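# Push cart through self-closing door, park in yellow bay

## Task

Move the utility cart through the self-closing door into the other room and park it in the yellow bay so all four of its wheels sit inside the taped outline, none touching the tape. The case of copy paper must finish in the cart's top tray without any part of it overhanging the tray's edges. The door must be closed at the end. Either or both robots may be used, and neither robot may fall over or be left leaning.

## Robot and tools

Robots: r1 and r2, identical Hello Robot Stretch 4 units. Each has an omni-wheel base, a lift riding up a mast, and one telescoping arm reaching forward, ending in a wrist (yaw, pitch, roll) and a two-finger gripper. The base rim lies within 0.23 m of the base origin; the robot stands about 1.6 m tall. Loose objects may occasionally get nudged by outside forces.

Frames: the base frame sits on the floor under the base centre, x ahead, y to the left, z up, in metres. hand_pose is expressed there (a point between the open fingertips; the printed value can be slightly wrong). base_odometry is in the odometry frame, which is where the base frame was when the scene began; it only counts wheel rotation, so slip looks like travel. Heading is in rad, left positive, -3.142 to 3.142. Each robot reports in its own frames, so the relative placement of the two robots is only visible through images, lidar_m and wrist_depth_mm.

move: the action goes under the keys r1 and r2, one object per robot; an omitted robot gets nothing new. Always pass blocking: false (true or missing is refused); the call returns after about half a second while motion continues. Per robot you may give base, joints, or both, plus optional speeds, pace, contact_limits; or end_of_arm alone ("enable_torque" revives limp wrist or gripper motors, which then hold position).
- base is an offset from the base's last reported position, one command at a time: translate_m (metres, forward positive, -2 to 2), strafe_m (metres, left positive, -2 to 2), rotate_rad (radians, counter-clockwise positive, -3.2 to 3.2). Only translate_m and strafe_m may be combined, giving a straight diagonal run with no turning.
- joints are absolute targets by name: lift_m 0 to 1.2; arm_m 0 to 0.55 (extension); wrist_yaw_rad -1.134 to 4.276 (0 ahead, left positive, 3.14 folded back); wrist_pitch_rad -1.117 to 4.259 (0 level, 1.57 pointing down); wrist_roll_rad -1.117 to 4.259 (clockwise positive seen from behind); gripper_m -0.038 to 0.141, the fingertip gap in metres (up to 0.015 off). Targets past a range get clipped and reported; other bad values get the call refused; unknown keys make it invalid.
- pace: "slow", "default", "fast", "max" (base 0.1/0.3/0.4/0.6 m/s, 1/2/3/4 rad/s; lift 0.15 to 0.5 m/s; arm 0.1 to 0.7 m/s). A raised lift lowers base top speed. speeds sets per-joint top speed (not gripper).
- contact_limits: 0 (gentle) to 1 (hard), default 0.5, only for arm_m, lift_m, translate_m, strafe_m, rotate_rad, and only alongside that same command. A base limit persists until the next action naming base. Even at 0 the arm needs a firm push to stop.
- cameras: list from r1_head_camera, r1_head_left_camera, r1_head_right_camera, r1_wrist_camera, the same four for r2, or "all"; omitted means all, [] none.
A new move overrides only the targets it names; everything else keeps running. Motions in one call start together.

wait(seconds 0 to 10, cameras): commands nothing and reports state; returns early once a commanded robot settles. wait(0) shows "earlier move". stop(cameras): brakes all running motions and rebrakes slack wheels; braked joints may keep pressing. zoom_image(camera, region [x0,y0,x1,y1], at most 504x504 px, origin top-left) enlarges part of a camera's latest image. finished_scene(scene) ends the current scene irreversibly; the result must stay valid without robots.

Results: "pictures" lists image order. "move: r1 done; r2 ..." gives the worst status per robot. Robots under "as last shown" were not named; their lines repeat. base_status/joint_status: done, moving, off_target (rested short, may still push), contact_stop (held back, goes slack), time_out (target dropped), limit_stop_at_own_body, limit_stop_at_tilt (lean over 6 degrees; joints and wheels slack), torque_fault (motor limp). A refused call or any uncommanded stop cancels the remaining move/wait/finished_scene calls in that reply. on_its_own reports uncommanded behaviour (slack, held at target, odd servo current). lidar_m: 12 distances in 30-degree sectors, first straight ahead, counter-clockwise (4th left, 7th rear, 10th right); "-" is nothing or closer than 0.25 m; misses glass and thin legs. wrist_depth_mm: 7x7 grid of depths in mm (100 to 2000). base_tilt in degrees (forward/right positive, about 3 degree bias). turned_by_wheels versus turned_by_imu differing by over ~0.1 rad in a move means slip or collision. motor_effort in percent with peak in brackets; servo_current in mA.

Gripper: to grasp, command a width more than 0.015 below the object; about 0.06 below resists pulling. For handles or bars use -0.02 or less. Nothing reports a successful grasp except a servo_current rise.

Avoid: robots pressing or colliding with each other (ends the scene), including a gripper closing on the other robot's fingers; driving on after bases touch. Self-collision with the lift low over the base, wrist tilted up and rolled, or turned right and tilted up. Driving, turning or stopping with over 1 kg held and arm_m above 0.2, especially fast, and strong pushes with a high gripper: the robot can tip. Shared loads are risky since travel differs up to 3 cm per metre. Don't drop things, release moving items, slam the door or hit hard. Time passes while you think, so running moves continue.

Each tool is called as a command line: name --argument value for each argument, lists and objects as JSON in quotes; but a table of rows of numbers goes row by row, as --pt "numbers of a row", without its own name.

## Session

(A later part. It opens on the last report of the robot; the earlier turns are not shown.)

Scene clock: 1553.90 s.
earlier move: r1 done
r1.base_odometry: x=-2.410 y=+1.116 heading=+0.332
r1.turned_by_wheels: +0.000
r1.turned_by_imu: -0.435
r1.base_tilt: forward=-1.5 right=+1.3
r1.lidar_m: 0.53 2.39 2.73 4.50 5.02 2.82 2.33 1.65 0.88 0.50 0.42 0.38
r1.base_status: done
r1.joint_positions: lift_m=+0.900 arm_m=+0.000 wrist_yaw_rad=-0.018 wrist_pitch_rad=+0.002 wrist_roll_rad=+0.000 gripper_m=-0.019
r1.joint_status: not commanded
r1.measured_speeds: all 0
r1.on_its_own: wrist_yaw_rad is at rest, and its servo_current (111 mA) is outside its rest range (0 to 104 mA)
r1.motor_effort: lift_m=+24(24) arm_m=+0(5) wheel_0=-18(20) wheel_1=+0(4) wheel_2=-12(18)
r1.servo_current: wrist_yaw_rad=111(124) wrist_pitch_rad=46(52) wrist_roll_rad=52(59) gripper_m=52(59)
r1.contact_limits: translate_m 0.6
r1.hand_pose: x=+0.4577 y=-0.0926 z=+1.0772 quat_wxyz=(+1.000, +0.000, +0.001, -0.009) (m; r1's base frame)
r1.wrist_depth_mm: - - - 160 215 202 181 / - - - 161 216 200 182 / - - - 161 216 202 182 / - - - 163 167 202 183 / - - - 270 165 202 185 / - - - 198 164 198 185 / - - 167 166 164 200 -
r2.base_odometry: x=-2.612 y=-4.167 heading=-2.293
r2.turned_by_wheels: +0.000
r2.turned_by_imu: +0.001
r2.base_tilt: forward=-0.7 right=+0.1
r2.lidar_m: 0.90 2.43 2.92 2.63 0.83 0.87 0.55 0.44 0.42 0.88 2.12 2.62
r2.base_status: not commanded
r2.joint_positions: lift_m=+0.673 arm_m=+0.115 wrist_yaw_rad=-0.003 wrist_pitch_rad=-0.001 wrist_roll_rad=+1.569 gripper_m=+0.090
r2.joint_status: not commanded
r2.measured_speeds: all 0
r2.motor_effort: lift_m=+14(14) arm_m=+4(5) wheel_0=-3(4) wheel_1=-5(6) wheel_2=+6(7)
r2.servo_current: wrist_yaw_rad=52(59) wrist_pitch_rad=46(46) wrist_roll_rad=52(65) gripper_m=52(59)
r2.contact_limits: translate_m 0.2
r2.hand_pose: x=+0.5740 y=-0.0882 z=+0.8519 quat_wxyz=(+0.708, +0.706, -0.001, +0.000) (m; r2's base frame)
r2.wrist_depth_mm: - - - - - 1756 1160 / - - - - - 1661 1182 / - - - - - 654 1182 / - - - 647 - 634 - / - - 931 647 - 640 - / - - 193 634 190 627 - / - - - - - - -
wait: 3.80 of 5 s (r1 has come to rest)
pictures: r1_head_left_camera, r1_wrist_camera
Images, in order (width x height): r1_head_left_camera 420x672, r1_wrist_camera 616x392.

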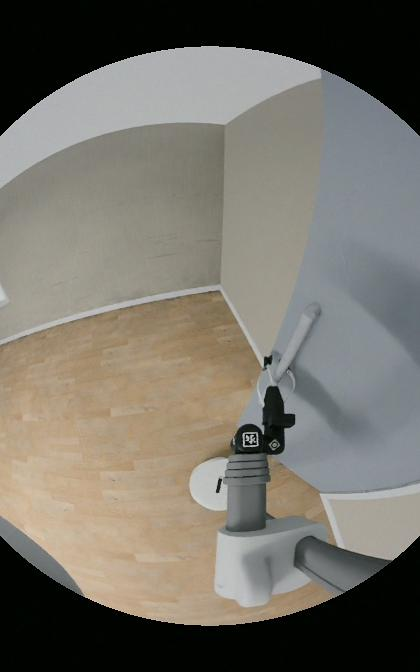

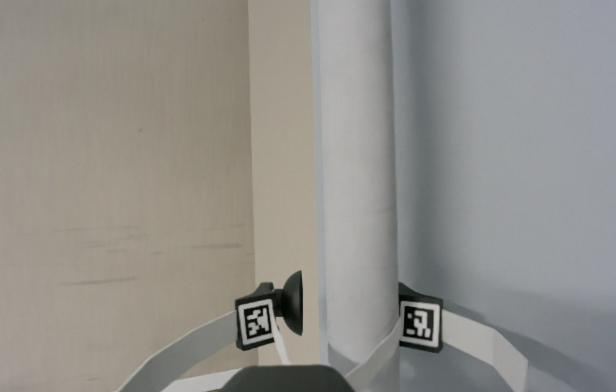

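move --blocking false --r1 '{"base":{"translate_m":0.3,"strafe_m":0.05},"pace":"slow","contact_limits":{"translate_m":0.6}}' --cameras '[]'

wait --seconds 5 --cameras '["r1_wrist_camera", "r1_head_left_camera"]'

Scene clock: 1558.70 s.
move: r1 moving
r1.base_odometry: x=-2.399 y=+1.122 heading=+0.330
r1.turned_by_wheels: -0.002
r1.turned_by_imu: -0.021
r1.base_tilt: forward=-1.6 right=+1.3
r1.lidar_m: 0.50 2.37 2.68 4.25 5.04 2.83 2.36 1.76 0.88 0.52 0.40 0.37
r1.base_status: translate_m moving; strafe_m moving
r1.joint_positions: lift_m=+0.900 arm_m=+0.000 wrist_yaw_rad=-0.018 wrist_pitch_rad=+0.002 wrist_roll_rad=+0.000 gripper_m=-0.019
r1.joint_status: not commanded
r1.measured_speeds: translate_m=+0.048 strafe_m=+0.008 rotate_rad=+0.000 lift_m=+0.000 arm_m=+0.000 wrist_yaw_rad=+0.000 wrist_pitch_rad=+0.000 wrist_roll_rad=+0.000
r1.motor_effort: lift_m=+24(24) arm_m=-3(4) wheel_0=-13(17) wheel_1=-3(3) wheel_2=-15(16)
r1.servo_current: wrist_yaw_rad=78(117) wrist_pitch_rad=33(46) wrist_roll_rad=52(65) gripper_m=52(59)
r1.contact_limits: translate_m 0.6
r1.hand_pose: x=+0.4577 y=-0.0926 z=+1.0772 quat_wxyz=(+1.000, +0.000, +0.001, -0.009) (m; r1's base frame)
r1.wrist_depth_mm: - - - 160 216 204 181 / - - - 161 216 200 182 / - - - 161 217 201 183 / - - - 163 166 202 183 / - - - 212 164 202 185 / - - - 191 164 199 185 / - - 168 160 164 200 -
r2: as last shown
r2.turned_by_imu: +0.000
r2.lidar_m: 0.90 2.46 2.89 2.62 0.83 0.86 0.52 0.46 0.41 0.85 2.13 2.59
r2.motor_effort: lift_m=+14(14) arm_m=+4(5) wheel_0=-4(4) wheel_1=-5(5) wheel_2=+6(6)
r2.servo_current: wrist_yaw_rad=52(59) wrist_pitch_rad=46(52) wrist_roll_rad=52(59) gripper_m=59(59)
r2.contact_limits: translate_m 0.2
r2.wrist_depth_mm: - - - - - 1661 1160 / - - - - - 1661 1182 / - - - - - 647 1182 / - - - 647 - 640 - / - - 904 640 - 634 - / - - 193 634 190 634 - / - - - - - - -
pictures: none
No camera images: "cameras" was empty.

Scene clock: 1562.53 s.
earlier move: r1 done
r1.base_odometry: x=-2.142 y=+1.260 heading=+0.330
r1.turned_by_wheels: +0.000
r1.turned_by_imu: -0.430
r1.base_tilt: forward=-1.5 right=+1.3
r1.lidar_m: 0.49 1.05 2.12 2.52 4.52 5.29 2.96 2.62 0.95 0.51 0.40 0.37
r1.base_status: done
r1.joint_positions: lift_m=+0.900 arm_m=+0.000 wrist_yaw_rad=-0.018 wrist_pitch_rad=+0.002 wrist_roll_rad=+0.000 gripper_m=-0.020
r1.joint_status: not commanded
r1.measured_speeds: all 0
r1.motor_effort: lift_m=+24(24) arm_m=-4(4) wheel_0=-19(19) wheel_1=+0(6) wheel_2=-7(22)
r1.servo_current: wrist_yaw_rad=104(130) wrist_pitch_rad=39(52) wrist_roll_rad=65(85) gripper_m=52(59)
r1.contact_limits: translate_m 0.6
r1.hand_pose: x=+0.4577 y=-0.0926 z=+1.0772 quat_wxyz=(+1.000, +0.000, +0.001, -0.009) (m; r1's base frame)
r1.wrist_depth_mm: - - 424 155 200 185 168 / - - 427 147 200 182 169 / - - 430 147 200 186 170 / - - 433 382 207 186 171 / - - 433 213 206 187 171 / - - 182 152 175 186 172 / - - 159 147 208 178 -
r2.base_odometry: x=-2.612 y=-4.167 heading=-2.293
r2.turned_by_wheels: +0.000
r2.turned_by_imu: +0.001
r2.base_tilt: forward=-0.6 right=+0.1
r2.lidar_m: 0.90 2.46 2.91 2.62 0.84 0.56 0.47 0.43 0.43 0.88 2.11 2.60
r2.base_status: not commanded
r2.joint_positions: lift_m=+0.673 arm_m=+0.115 wrist_yaw_rad=-0.003 wrist_pitch_rad=-0.001 wrist_roll_rad=+1.569 gripper_m=+0.090
r2.joint_status: not commanded
r2.measured_speeds: all 0
r2.motor_effort: lift_m=+14(14) arm_m=+5(5) wheel_0=-4(4) wheel_1=-5(6) wheel_2=+6(7)
r2.servo_current: wrist_yaw_rad=52(65) wrist_pitch_rad=39(52) wrist_roll_rad=39(59) gripper_m=46(59)
r2.contact_limits: translate_m 0.2
r2.hand_pose: x=+0.5740 y=-0.0882 z=+0.8519 quat_wxyz=(+0.708, +0.706, -0.001, +0.000) (m; r2's base frame)
r2.wrist_depth_mm: - - - - - 1661 1138 / - - - - - 1756 1160 / - - - - - 654 1205 / - - - 647 - 647 - / - - 917 634 - 647 - / - - 195 640 190 634 - / - - - - - - -
wait: 3.83 of 5 s (r1 has come to rest)
pictures: r1_head_left_camera, r1_wrist_camera
Images, in order (width x height): r1_head_left_camera 420x672, r1_wrist_camera 616x392.

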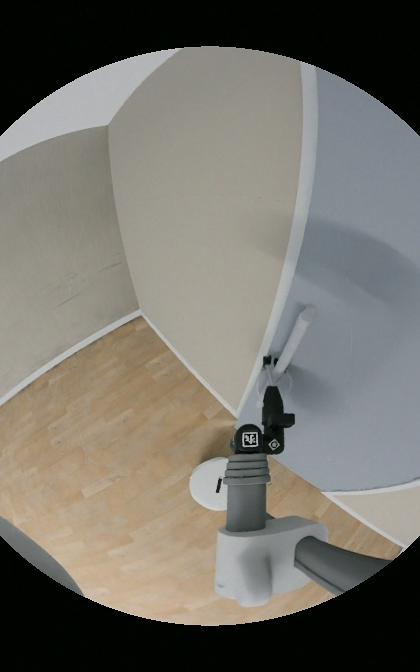

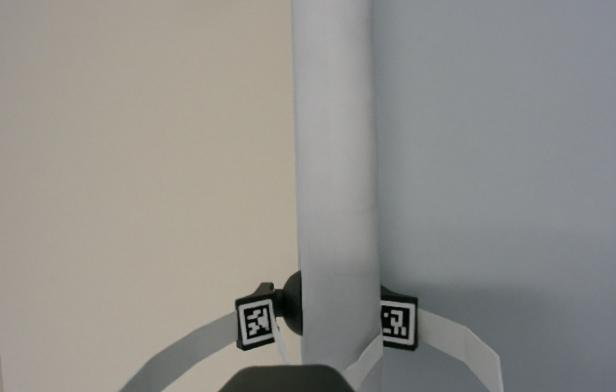

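move --blocking false --r1 '{"base":{"translate_m":0.15,"strafe_m":0.03},"pace":"slow","contact_limits":{"translate_m":0.5}}' --cameras '[]'

wait --seconds 5 --cameras '["r1_wrist_camera", "r1_head_left_camera", "r1_head_camera"]'

Scene clock: 1571.33 s.
move: r1 moving
r1.base_odometry: x=-2.132 y=+1.266 heading=+0.328
r1.turned_by_wheels: -0.002
r1.turned_by_imu: -0.013
r1.base_tilt: forward=-1.6 right=+1.3
r1.lidar_m: 0.49 1.03 2.11 2.50 4.40 5.29 3.04 2.63 0.94 0.51 0.40 0.36
r1.base_status: translate_m moving; strafe_m moving
r1.joint_positions: lift_m=+0.900 arm_m=+0.000 wrist_yaw_rad=-0.018 wrist_pitch_rad=+0.002 wrist_roll_rad=+0.000 gripper_m=-0.020
r1.joint_status: not commanded
r1.measured_speeds: translate_m=+0.047 strafe_m=+0.010 rotate_rad=+0.005 lift_m=+0.000 arm_m=+0.000 wrist_yaw_rad=+0.000 wrist_pitch_rad=+0.000 wrist_roll_rad=+0.000
r1.motor_effort: lift_m=+24(24) arm_m=-1(4) wheel_0=-10(19) wheel_1=+1(4) wheel_2=-17(17)
r1.servo_current: wrist_yaw_rad=124(124) wrist_pitch_rad=39(46) wrist_roll_rad=52(59) gripper_m=39(46)
r1.contact_limits: translate_m 0.5
r1.hand_pose: x=+0.4576 y=-0.0926 z=+1.0772 quat_wxyz=(+1.000, +0.000, +0.001, -0.009) (m; r1's base frame)
r1.wrist_depth_mm: - - 418 165 157 201 180 / - - 418 167 157 199 181 / - - 418 262 215 200 182 / - - 410 373 163 200 182 / - - 415 266 163 201 183 / - - 184 191 163 198 185 / - - 167 163 162 168 -
r2: as last shown
r2.base_tilt: forward=-0.7 right=+0.0
r2.lidar_m: 0.92 2.44 2.90 2.63 0.85 0.52 0.44 0.43 0.41 0.84 2.12 2.59
r2.motor_effort: lift_m=+14(14) arm_m=+4(5) wheel_0=-4(4) wheel_1=-5(6) wheel_2=+6(6)
r2.servo_current: wrist_yaw_rad=52(52) wrist_pitch_rad=39(46) wrist_roll_rad=46(52) gripper_m=52(52)
r2.contact_limits: translate_m 0.2
r2.wrist_depth_mm: - - - - - 1661 1138 / - - - - - 1661 1205 / - - - - - 654 1182 / - - - 647 - 647 - / - - 917 640 - 634 - / - - 193 640 190 634 - / - - - - - - -
pictures: none
No camera images: "cameras" was empty.

Scene clock: 1573.63 s.
earlier move: r1 done
r1.base_odometry: x=-2.011 y=+1.336 heading=+0.329
r1.turned_by_wheels: +0.001
r1.turned_by_imu: -0.084
r1.base_tilt: forward=-4.9 right=+3.2
r1.lidar_m: 0.36 0.70 2.01 2.27 3.73 2.06 1.45 1.41 0.86 0.47 0.38 0.35
r1.base_status: done
r1.joint_positions: lift_m=+0.900 arm_m=+0.000 wrist_yaw_rad=-0.012 wrist_pitch_rad=+0.022 wrist_roll_rad=+0.000 gripper_m=-0.020
r1.joint_status: not commanded
r1.measured_speeds: all 0
r1.on_its_own: base_tilt is 3.8 degrees off its reading at the scene's start (forward=-1.6 right=+1.3)
r1.motor_effort: lift_m=+24(24) arm_m=+9(12) wheel_0=+4(19) wheel_1=+5(12) wheel_2=-17(22)
r1.servo_current: wrist_yaw_rad=65(137) wrist_pitch_rad=130(130) wrist_roll_rad=39(59) gripper_m=52(52)
r1.contact_limits: translate_m 0.5
r1.hand_pose: x=+0.4577 y=-0.0910 z=+1.0714 quat_wxyz=(+1.000, +0.000, +0.011, -0.006) (m; r1's base frame)
r1.wrist_depth_mm: 407 322 - 121 181 160 - / 410 327 128 121 182 159 - / 418 332 - 121 182 163 149 / 424 340 - 122 183 162 150 / 433 343 296 121 183 167 151 / - 357 196 125 179 164 - / - 154 179 121 164 159 -
r2.base_odometry: x=-2.612 y=-4.167 heading=-2.293
r2.turned_by_wheels: +0.000
r2.turned_by_imu: +0.000
r2.base_tilt: forward=-0.7 right=+0.0
r2.lidar_m: 0.90 2.46 2.89 2.64 0.77 0.47 0.43 0.43 0.42 0.87 2.13 2.58
r2.base_status: not commanded
r2.joint_positions: lift_m=+0.673 arm_m=+0.115 wrist_yaw_rad=-0.003 wrist_pitch_rad=-0.001 wrist_roll_rad=+1.569 gripper_m=+0.090
r2.joint_status: not commanded
r2.measured_speeds: all 0
r2.motor_effort: lift_m=+14(14) arm_m=+4(5) wheel_0=-3(4) wheel_1=-5(6) wheel_2=+6(7)
r2.servo_current: wrist_yaw_rad=46(59) wrist_pitch_rad=39(46) wrist_roll_rad=39(59) gripper_m=52(59)
r2.contact_limits: translate_m 0.2
r2.hand_pose: x=+0.5740 y=-0.0882 z=+0.8519 quat_wxyz=(+0.708, +0.706, -0.001, +0.000) (m; r2's base frame)
r2.wrist_depth_mm: - - - - - 1708 1182 / - - - - - 1661 1182 / - - - - - 661 1160 / - - - 640 - 634 - / - - 917 640 - 640 - / - - 194 640 190 640 - / - - - - - - -
wait: 2.30 of 5 s (r1 has come to rest)
pictures: r1_head_camera, r1_head_left_camera, r1_wrist_camera
Images, in order (width x height): r1_head_camera 420x560, r1_head_left_camera 420x672, r1_wrist_camera 616x392.

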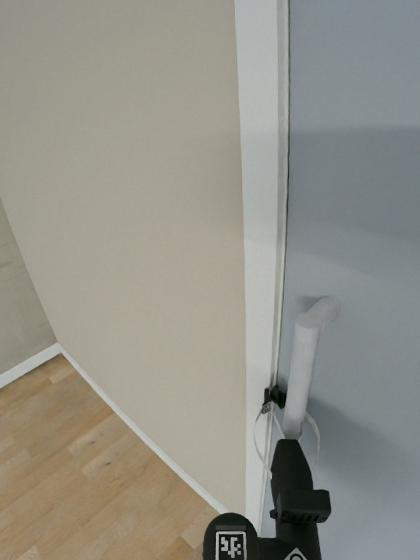

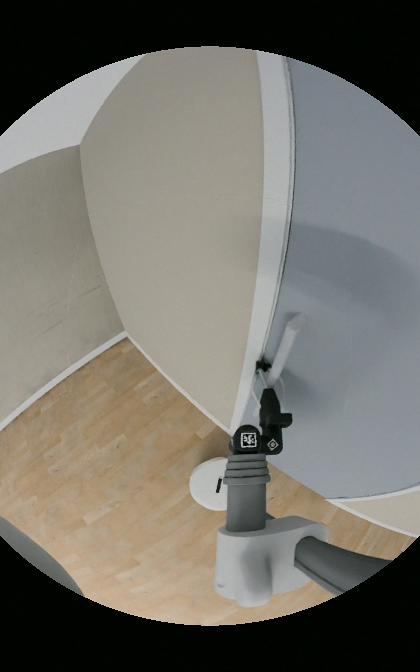

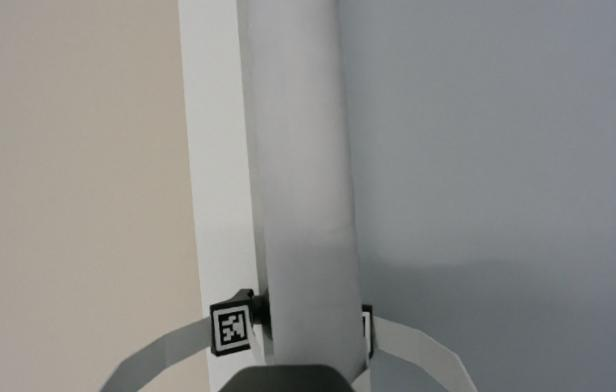

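move --blocking false --r1 '{"base":{"translate_m":-0.03},"joints":{"gripper_m":0.09},"pace":"slow","contact_limits":{"translate_m":0.5}}' --cameras '[]'

wait --seconds 2 --cameras '["r1_wrist_camera", "r1_head_camera"]'

Scene clock: 1578.37 s.
move: r1 moving
r1.base_odometry: x=-2.022 y=+1.332 heading=+0.328
r1.turned_by_wheels: -0.001
r1.turned_by_imu: -0.011
r1.base_tilt: forward=-4.4 right=+2.9
r1.lidar_m: 0.36 0.72 2.02 2.28 3.68 2.46 1.70 1.65 0.90 0.48 0.38 0.35
r1.base_status: translate_m moving
r1.joint_positions: lift_m=+0.900 arm_m=+0.000 wrist_yaw_rad=-0.012 wrist_pitch_rad=+0.022 wrist_roll_rad=+0.000 gripper_m=-0.006
r1.joint_status: gripper_m moving
r1.measured_speeds: translate_m=-0.049 strafe_m=+0.000 rotate_rad=+0.000 lift_m=+0.000 arm_m=+0.000 wrist_yaw_rad=+0.000 wrist_pitch_rad=+0.000 wrist_roll_rad=+0.000
r1.on_its_own: base_tilt is 3.2 degrees off its reading at the scene's start (forward=-1.6 right=+1.3)
r1.motor_effort: lift_m=+23(24) arm_m=+9(9) wheel_0=-5(5) wheel_1=+2(6) wheel_2=-10(16)
r1.servo_current: wrist_yaw_rad=78(91) wrist_pitch_rad=124(137) wrist_roll_rad=39(72) gripper_m=46(59)
r1.contact_limits: translate_m 0.5
r1.hand_pose: x=+0.4577 y=-0.0910 z=+1.0714 quat_wxyz=(+1.000, +0.000, +0.011, -0.006) (m; r1's base frame)
r1.wrist_depth_mm: 421 324 - 123 182 161 - / 407 325 - 123 183 161 - / 415 332 - 123 186 165 148 / 427 340 - 123 184 163 151 / 430 343 - 124 186 167 152 / 442 353 196 126 183 166 - / - 340 178 124 160 163 -
r2: as last shown
r2.base_tilt: forward=-0.6 right=+0.1
r2.lidar_m: 0.91 2.45 2.89 2.65 0.81 0.49 0.43 0.43 0.43 0.86 2.13 2.55
r2.motor_effort: lift_m=+14(14) arm_m=+4(5) wheel_0=-4(4) wheel_1=-5(5) wheel_2=+6(6)
r2.servo_current: wrist_yaw_rad=52(59) wrist_pitch_rad=33(46) wrist_roll_rad=52(52) gripper_m=52(52)
r2.contact_limits: translate_m 0.2
r2.wrist_depth_mm: - - - - - 1708 1138 / - - - - - 1708 1182 / - - - - - 654 1182 / - - - 640 - 647 - / - - 917 634 - 634 - / - - 194 634 190 627 - / - - - - - - -
pictures: none
No camera images: "cameras" was empty.

Scene clock: 1580.37 s.
earlier move: r1 moving
r1.base_odometry: x=-2.039 y=+1.326 heading=+0.328
r1.turned_by_wheels: +0.000
r1.turned_by_imu: -0.016
r1.base_tilt: forward=-3.5 right=+2.4
r1.lidar_m: 0.37 0.71 2.04 2.28 3.62 3.44 2.91 2.66 0.93 0.50 0.40 0.34
r1.base_status: done
r1.joint_positions: lift_m=+0.900 arm_m=+0.000 wrist_yaw_rad=-0.012 wrist_pitch_rad=+0.022 wrist_roll_rad=+0.000 gripper_m=+0.059
r1.joint_status: gripper_m moving
r1.measured_speeds: all 0
r1.motor_effort: lift_m=+24(24) arm_m=+9(9) wheel_0=-4(5) wheel_1=+2(6) wheel_2=-11(16)
r1.servo_current: wrist_yaw_rad=52(91) wrist_pitch_rad=130(137) wrist_roll_rad=39(72) gripper_m=52(72)
r1.contact_limits: translate_m 0.5
r1.hand_pose: x=+0.4577 y=-0.0910 z=+1.0714 quat_wxyz=(+1.000, +0.000, +0.011, -0.006) (m; r1's base frame)
r1.wrist_depth_mm: 410 319 - 123 181 163 - / 418 324 - 123 184 162 - / 407 327 - 123 183 166 - / 407 329 - 123 184 164 152 / 418 334 - 123 185 167 153 / 424 340 186 126 180 166 - / - 156 179 123 160 160 -
r2.base_odometry: x=-2.612 y=-4.167 heading=-2.293
r2.turned_by_wheels: +0.000
r2.turned_by_imu: +0.000
r2.base_tilt: forward=-0.7 right=+0.1
r2.lidar_m: 0.91 2.46 2.91 2.63 0.80 0.49 0.43 0.43 0.41 0.87 2.15 2.58
r2.base_status: not commanded
r2.joint_positions: lift_m=+0.673 arm_m=+0.115 wrist_yaw_rad=-0.003 wrist_pitch_rad=-0.001 wrist_roll_rad=+1.569 gripper_m=+0.090
r2.joint_status: not commanded
r2.measured_speeds: all 0
r2.motor_effort: lift_m=+14(14) arm_m=+4(5) wheel_0=-4(4) wheel_1=-5(5) wheel_2=+6(7)
r2.servo_current: wrist_yaw_rad=46(59) wrist_pitch_rad=39(46) wrist_roll_rad=52(52) gripper_m=46(59)
r2.contact_limits: translate_m 0.2
r2.hand_pose: x=+0.5740 y=-0.0882 z=+0.8519 quat_wxyz=(+0.708, +0.706, -0.001, +0.000) (m; r2's base frame)
r2.wrist_depth_mm: - - - - - 1708 1160 / - - - - - 1708 1182 / - - - - - 647 1182 / - - - 647 - 647 - / - - 931 640 - 634 - / - - 193 634 190 627 - / - - - - - - -
wait: 2.00 s; no rest
pictures: r1_head_camera, r1_wrist_camera
Images, in order (width x height): r1_head_camera 420x560, r1_wrist_camera 616x392.

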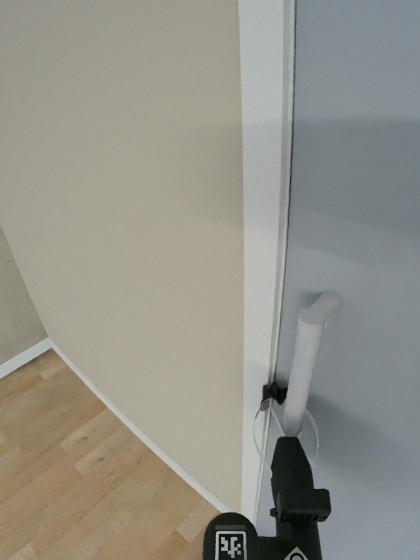

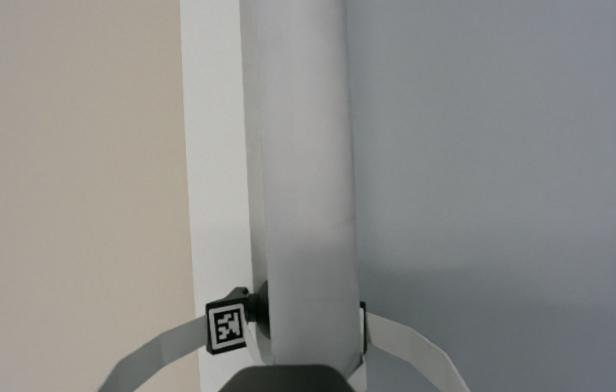

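move --blocking false --r1 '{"base":{"translate_m":-0.06,"strafe_m":0.01},"joints":{"gripper_m":0.12},"pace":"slow","contact_limits":{"translate_m":0.5}}' --cameras '[]'

wait --seconds 2 --cameras '["r1_wrist_camera", "r1_head_camera"]'

Scene clock: 1584.93 s.
earlier move: r1 done
move: r1 moving
r1.base_odometry: x=-2.052 y=+1.324 heading=+0.327
r1.turned_by_wheels: -0.001
r1.turned_by_imu: -0.014
r1.base_tilt: forward=-2.9 right=+2.0
r1.lidar_m: 0.35 0.68 2.05 2.26 3.55 5.11 3.40 2.69 1.02 0.51 0.37 0.35
r1.base_status: translate_m moving; strafe_m moving
r1.joint_positions: lift_m=+0.900 arm_m=+0.000 wrist_yaw_rad=-0.012 wrist_pitch_rad=+0.020 wrist_roll_rad=+0.000 gripper_m=+0.099
r1.joint_status: gripper_m moving
r1.measured_speeds: translate_m=-0.048 strafe_m=+0.008 rotate_rad=+0.001 lift_m=+0.000 arm_m=+0.000 wrist_yaw_rad=+0.000 wrist_pitch_rad=-0.040 wrist_roll_rad=+0.000
r1.motor_effort: lift_m=+24(24) arm_m=+9(9) wheel_0=-4(6) wheel_1=+3(3) wheel_2=-10(11)
r1.servo_current: wrist_yaw_rad=52(91) wrist_pitch_rad=117(130) wrist_roll_rad=65(65) gripper_m=52(52)
r1.contact_limits: translate_m 0.5
r1.hand_pose: x=+0.4577 y=-0.0910 z=+1.0722 quat_wxyz=(+1.000, +0.000, +0.010, -0.006) (m; r1's base frame)
r1.wrist_depth_mm: 413 319 - 126 186 165 - / 413 324 - 124 183 164 - / 399 325 - 123 185 167 - / 418 330 - 123 186 166 154 / 410 334 - 123 186 167 155 / 413 334 184 126 183 167 - / 421 156 179 124 161 161 -
r2: as last shown
r2.turned_by_imu: +0.001
r2.lidar_m: 0.91 2.45 2.91 2.64 0.82 0.48 0.40 0.44 0.43 0.87 2.12 2.59
r2.servo_current: wrist_yaw_rad=46(52) wrist_pitch_rad=39(46) wrist_roll_rad=46(52) gripper_m=46(52)
r2.contact_limits: translate_m 0.2
r2.wrist_depth_mm: - - - - - 1661 1160 / - - - - - 1661 1160 / - - - - - 640 1160 / - - - 654 - 640 - / - - 917 640 - 640 - / - - 193 640 190 627 - / - - - - - - -
pictures: none
No camera images: "cameras" was empty.

Scene clock: 1586.27 s.
earlier move: r1 done
r1.base_odometry: x=-2.099 y=+1.316 heading=+0.327
r1.turned_by_wheels: +0.000
r1.turned_by_imu: -0.029
r1.base_tilt: forward=-1.6 right=+1.3
r1.lidar_m: 0.38 0.72 2.06 2.23 3.42 5.35 3.46 2.70 1.14 0.53 0.42 0.37
r1.base_status: done
r1.joint_positions: lift_m=+0.900 arm_m=+0.000 wrist_yaw_rad=-0.010 wrist_pitch_rad=+0.002 wrist_roll_rad=+0.000 gripper_m=+0.120
r1.joint_status: all done
r1.measured_speeds: all 0
r1.motor_effort: lift_m=+22(24) arm_m=+5(9) wheel_0=-4(12) wheel_1=-1(3) wheel_2=-5(11)
r1.servo_current: wrist_yaw_rad=59(91) wrist_pitch_rad=39(130) wrist_roll_rad=39(65) gripper_m=46(72)
r1.contact_limits: translate_m 0.5
r1.hand_pose: x=+0.4583 y=-0.0902 z=+1.0773 quat_wxyz=(+1.000, +0.000, +0.001, -0.005) (m; r1's base frame)
r1.wrist_depth_mm: 410 345 - 146 206 182 167 / 418 345 - 144 204 182 167 / 421 347 - 145 201 183 168 / 424 351 301 145 202 184 169 / 424 353 310 144 205 185 171 / 430 355 191 145 200 185 169 / - 362 169 143 200 179 -
r2.base_odometry: x=-2.612 y=-4.167 heading=-2.293
r2.turned_by_wheels: +0.000
r2.turned_by_imu: +0.000
r2.base_tilt: forward=-0.6 right=+0.0
r2.lidar_m: 0.90 2.44 2.88 2.62 0.82 0.50 0.43 0.43 0.45 0.85 2.13 2.60
r2.base_status: not commanded
r2.joint_positions: lift_m=+0.673 arm_m=+0.115 wrist_yaw_rad=-0.003 wrist_pitch_rad=-0.001 wrist_roll_rad=+1.569 gripper_m=+0.090
r2.joint_status: not commanded
r2.measured_speeds: all 0
r2.motor_effort: lift_m=+14(14) arm_m=+4(5) wheel_0=-4(4) wheel_1=-5(5) wheel_2=+6(7)
r2.servo_current: wrist_yaw_rad=46(59) wrist_pitch_rad=39(46) wrist_roll_rad=39(59) gripper_m=52(59)
r2.contact_limits: translate_m 0.2
r2.hand_pose: x=+0.5740 y=-0.0882 z=+0.8519 quat_wxyz=(+0.708, +0.706, -0.001, +0.000) (m; r2's base frame)
r2.wrist_depth_mm: - - - - - 1661 1160 / - - - - - 1708 1160 / - - - - - 654 1182 / - - - 654 - 647 - / - - 917 634 - 640 - / - - 194 640 190 634 - / - - - - - - -
wait: 1.33 of 2 s (r1 has come to rest)
pictures: r1_head_camera, r1_wrist_camera
Images, in order (width x height): r1_head_camera 420x560, r1_wrist_camera 616x392.

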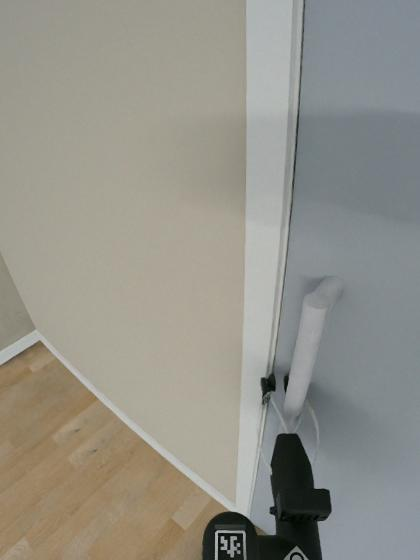

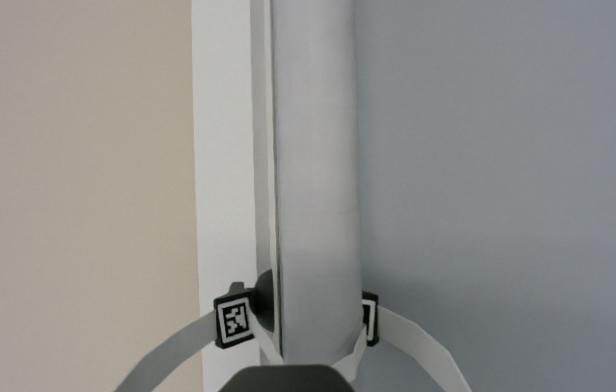

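move --blocking false --r1 '{"base":{"translate_m":-0.15,"strafe_m":0.02},"joints":{"gripper_m":0.141},"pace":"slow","contact_limits":{"translate_m":0.4}}' --cameras '[]'

wait --seconds 3 --cameras '["r1_wrist_camera", "r1_head_camera"]'

Scene clock: 1590.67 s.
move: r1 moving
r1.base_odometry: x=-2.112 y=+1.314 heading=+0.327
r1.turned_by_wheels: +0.000
r1.turned_by_imu: -0.001
r1.base_tilt: forward=-1.6 right=+1.3
r1.lidar_m: 0.41 0.71 2.07 2.25 3.42 5.34 3.40 2.69 1.15 0.57 0.43 0.38
r1.base_status: translate_m moving; strafe_m moving
r1.joint_positions: lift_m=+0.900 arm_m=+0.000 wrist_yaw_rad=-0.003 wrist_pitch_rad=+0.002 wrist_roll_rad=+0.000 gripper_m=+0.127
r1.joint_status: gripper_m moving
r1.measured_speeds: translate_m=-0.048 strafe_m=+0.006 rotate_rad=-0.001 lift_m=+0.000 arm_m=+0.000 wrist_yaw_rad=+0.025 wrist_pitch_rad=+0.000 wrist_roll_rad=+0.000
r1.motor_effort: lift_m=+22(22) arm_m=+5(5) wheel_0=-6(8) wheel_1=-5(5) wheel_2=+4(4)
r1.servo_current: wrist_yaw_rad=59(78) wrist_pitch_rad=33(46) wrist_roll_rad=39(59) gripper_m=52(72)
r1.contact_limits: translate_m 0.4
r1.hand_pose: x=+0.4589 y=-0.0883 z=+1.0773 quat_wxyz=(+1.000, +0.000, +0.001, -0.002) (m; r1's base frame)
r1.wrist_depth_mm: - 368 325 150 207 193 174 / 452 370 317 152 209 190 175 / - 373 319 150 213 192 175 / - 375 319 154 211 192 176 / - 379 320 152 208 192 177 / - 379 195 152 181 194 177 / - 382 188 151 209 187 176
r2: as last shown
r2.base_tilt: forward=-0.7 right=+0.0
r2.lidar_m: 0.89 2.46 2.90 2.63 0.80 0.49 0.42 0.43 0.42 0.84 2.13 2.57
r2.motor_effort: lift_m=+14(14) arm_m=+4(5) wheel_0=-4(4) wheel_1=-5(5) wheel_2=+6(6)
r2.servo_current: wrist_yaw_rad=46(52) wrist_pitch_rad=39(46) wrist_roll_rad=46(52) gripper_m=52(59)
r2.contact_limits: translate_m 0.2
r2.wrist_depth_mm: - - - - - 1708 1160 / - - - - - 1708 1182 / - - - - - 647 1182 / - - - 647 - 640 - / - - 904 640 - 634 - / - - 194 634 190 634 - / - - - - - - -
pictures: none
No camera images: "cameras" was empty.

Scene clock: 1592.97 s.
earlier move: r1 done
r1.base_odometry: x=-2.248 y=+1.287 heading=+0.327
r1.turned_by_wheels: +0.000
r1.turned_by_imu: +0.000
r1.base_tilt: forward=-1.6 right=+1.2
r1.lidar_m: 0.51 0.94 2.15 2.34 3.57 5.22 3.33 2.61 1.49 0.70 0.55 0.54
r1.base_status: done
r1.joint_positions: lift_m=+0.900 arm_m=+0.000 wrist_yaw_rad=-0.002 wrist_pitch_rad=+0.002 wrist_roll_rad=+0.000 gripper_m=+0.141
r1.joint_status: all done
r1.measured_speeds: all 0
r1.motor_effort: lift_m=+22(22) arm_m=+4(5) wheel_0=-4(8) wheel_1=-3(6) wheel_2=+1(7)
r1.servo_current: wrist_yaw_rad=33(78) wrist_pitch_rad=39(52) wrist_roll_rad=52(65) gripper_m=39(72)
r1.contact_limits: translate_m 0.4
r1.hand_pose: x=+0.4591 y=-0.0880 z=+1.0773 quat_wxyz=(+1.000, +0.000, +0.001, -0.001) (m; r1's base frame)
r1.wrist_depth_mm: - - - 291 330 300 273 / - - - 298 330 301 276 / - - - 392 334 303 276 / - - - 394 338 304 277 / - - - 397 340 307 278 / - 194 - 402 286 198 276 / - - - 143 345 309 281
r2.base_odometry: x=-2.612 y=-4.167 heading=-2.293
r2.turned_by_wheels: +0.000
r2.turned_by_imu: +0.000
r2.base_tilt: forward=-0.7 right=+0.0
r2.lidar_m: 0.90 2.46 2.88 2.62 0.80 0.47 0.43 0.44 0.42 0.84 2.13 2.58
r2.base_status: not commanded
r2.joint_positions: lift_m=+0.673 arm_m=+0.115 wrist_yaw_rad=-0.003 wrist_pitch_rad=-0.001 wrist_roll_rad=+1.569 gripper_m=+0.090
r2.joint_status: not commanded
r2.measured_speeds: all 0
r2.motor_effort: lift_m=+14(14) arm_m=+4(5) wheel_0=-4(4) wheel_1=-5(6) wheel_2=+6(7)
r2.servo_current: wrist_yaw_rad=59(59) wrist_pitch_rad=39(46) wrist_roll_rad=39(59) gripper_m=52(59)
r2.contact_limits: translate_m 0.2
r2.hand_pose: x=+0.5740 y=-0.0882 z=+0.8519 quat_wxyz=(+0.708, +0.706, -0.001, +0.000) (m; r2's base frame)
r2.wrist_depth_mm: - - - - - 1708 1138 / - - - - - 1708 1160 / - - - - - 654 1182 / - - - 640 - 647 - / - - 931 627 - 640 - / - - 193 634 190 634 - / - - - - - - -
wait: 2.30 of 3 s (r1 has come to rest)
pictures: r1_head_camera, r1_wrist_camera
Images, in order (width x height): r1_head_camera 420x560, r1_wrist_camera 616x392.

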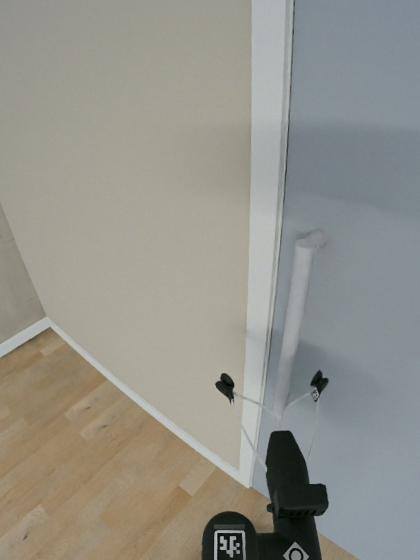

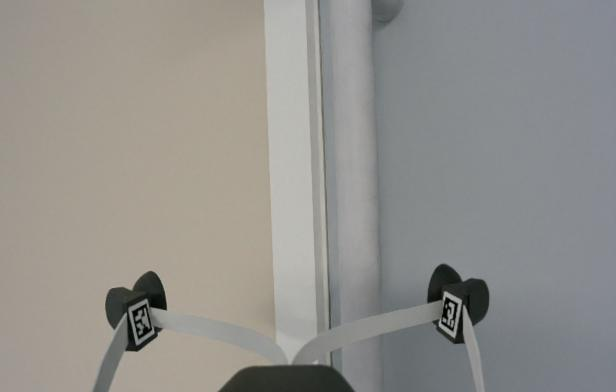

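zoom_image --camera "r1_head_camera" --region '[220, 0, 360, 280]'

move --blocking false --cameras '["r2_head_camera", "r2_head_right_camera", "r1_head_left_camera"]'

Scaled by 1.800 from the camera's 420x560 image, which has a finer 600x800 frame.

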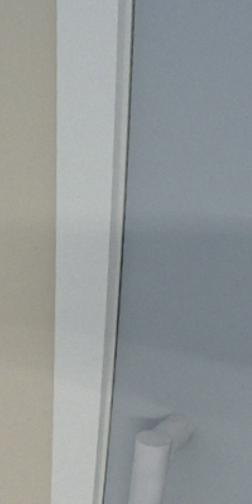

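Scene clock: 1595.93 s.
r1.base_odometry: x=-2.248 y=+1.287 heading=+0.327
r1.turned_by_wheels: +0.000
r1.turned_by_imu: +0.000
r1.base_tilt: forward=-1.6 right=+1.3
r1.lidar_m: 0.51 0.90 2.14 2.34 3.58 5.22 3.33 2.63 1.49 0.71 0.55 0.54
r1.base_status: done
r1.joint_positions: lift_m=+0.900 arm_m=+0.000 wrist_yaw_rad=-0.002 wrist_pitch_rad=+0.002 wrist_roll_rad=+0.000 gripper_m=+0.141
r1.joint_status: all done
r1.measured_speeds: all 0
r1.motor_effort: lift_m=+22(22) arm_m=+4(5) wheel_0=-4(8) wheel_1=-3(6) wheel_2=+1(7)
r1.servo_current: wrist_yaw_rad=39(78) wrist_pitch_rad=46(52) wrist_roll_rad=46(65) gripper_m=46(72)
r1.contact_limits: translate_m 0.4
r1.hand_pose: x=+0.4591 y=-0.0880 z=+1.0773 quat_wxyz=(+1.000, +0.000, +0.001, -0.001) (m; r1's base frame)
r1.wrist_depth_mm: - - - 291 330 300 273 / - - - 296 332 303 273 / - - - 392 334 304 277 / - - - 394 338 306 277 / - - - 394 340 306 279 / - 195 - 399 286 198 274 / - - - 143 342 307 279
r2.base_odometry: x=-2.612 y=-4.167 heading=-2.293
r2.turned_by_wheels: +0.000
r2.turned_by_imu: +0.000
r2.base_tilt: forward=-0.7 right=+0.1
r2.lidar_m: 0.92 2.45 2.90 2.63 0.80 0.50 0.43 0.44 0.42 0.85 2.12 2.59
r2.base_status: not commanded
r2.joint_positions: lift_m=+0.673 arm_m=+0.115 wrist_yaw_rad=-0.003 wrist_pitch_rad=-0.001 wrist_roll_rad=+1.569 gripper_m=+0.090
r2.joint_status: not commanded
r2.measured_speeds: all 0
r2.motor_effort: lift_m=+14(14) arm_m=+5(5) wheel_0=-3(4) wheel_1=-5(6) wheel_2=+6(7)
r2.servo_current: wrist_yaw_rad=52(59) wrist_pitch_rad=39(46) wrist_roll_rad=39(59) gripper_m=46(59)
r2.contact_limits: translate_m 0.2
r2.hand_pose: x=+0.5740 y=-0.0882 z=+0.8519 quat_wxyz=(+0.708, +0.706, -0.001, +0.000) (m; r2's base frame)
r2.wrist_depth_mm: - - - - - 1708 1182 / - - - - - 1708 1182 / - - - - - 654 1182 / - - - 640 - 640 - / - - 917 640 - 634 - / - - 193 627 190 634 - / - - - - - - -
pictures: r1_head_left_camera, r2_head_camera, r2_head_right_camera
Images, in order (width x height): r1_head_left_camera 420x672, r2_head_camera 420x560, r2_head_right_camera 420x672.

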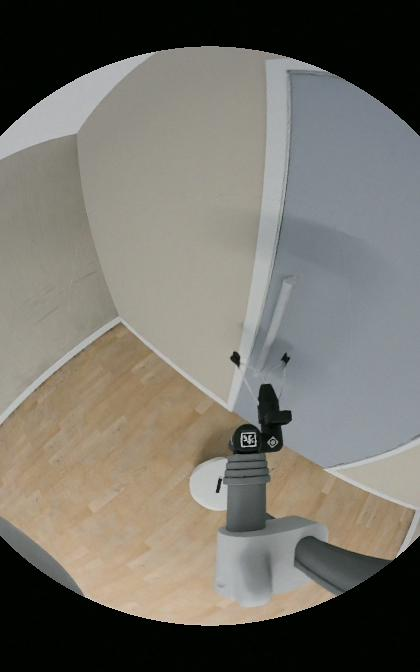

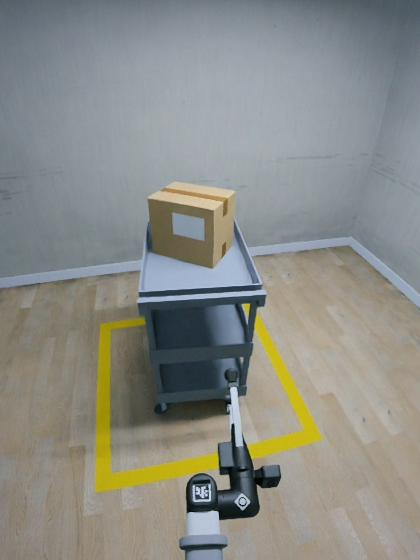

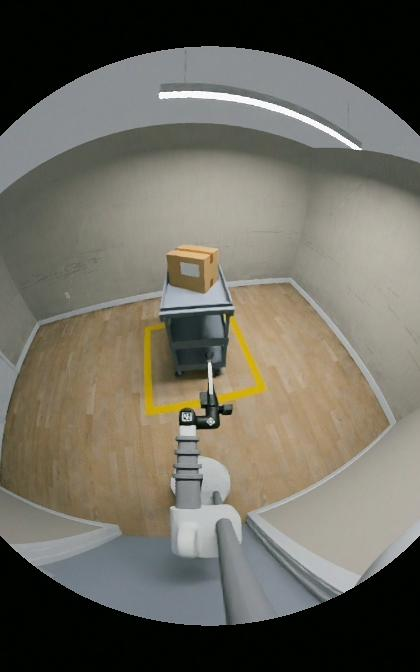

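finished_scene --scene 1

The scene is finished: the task was done.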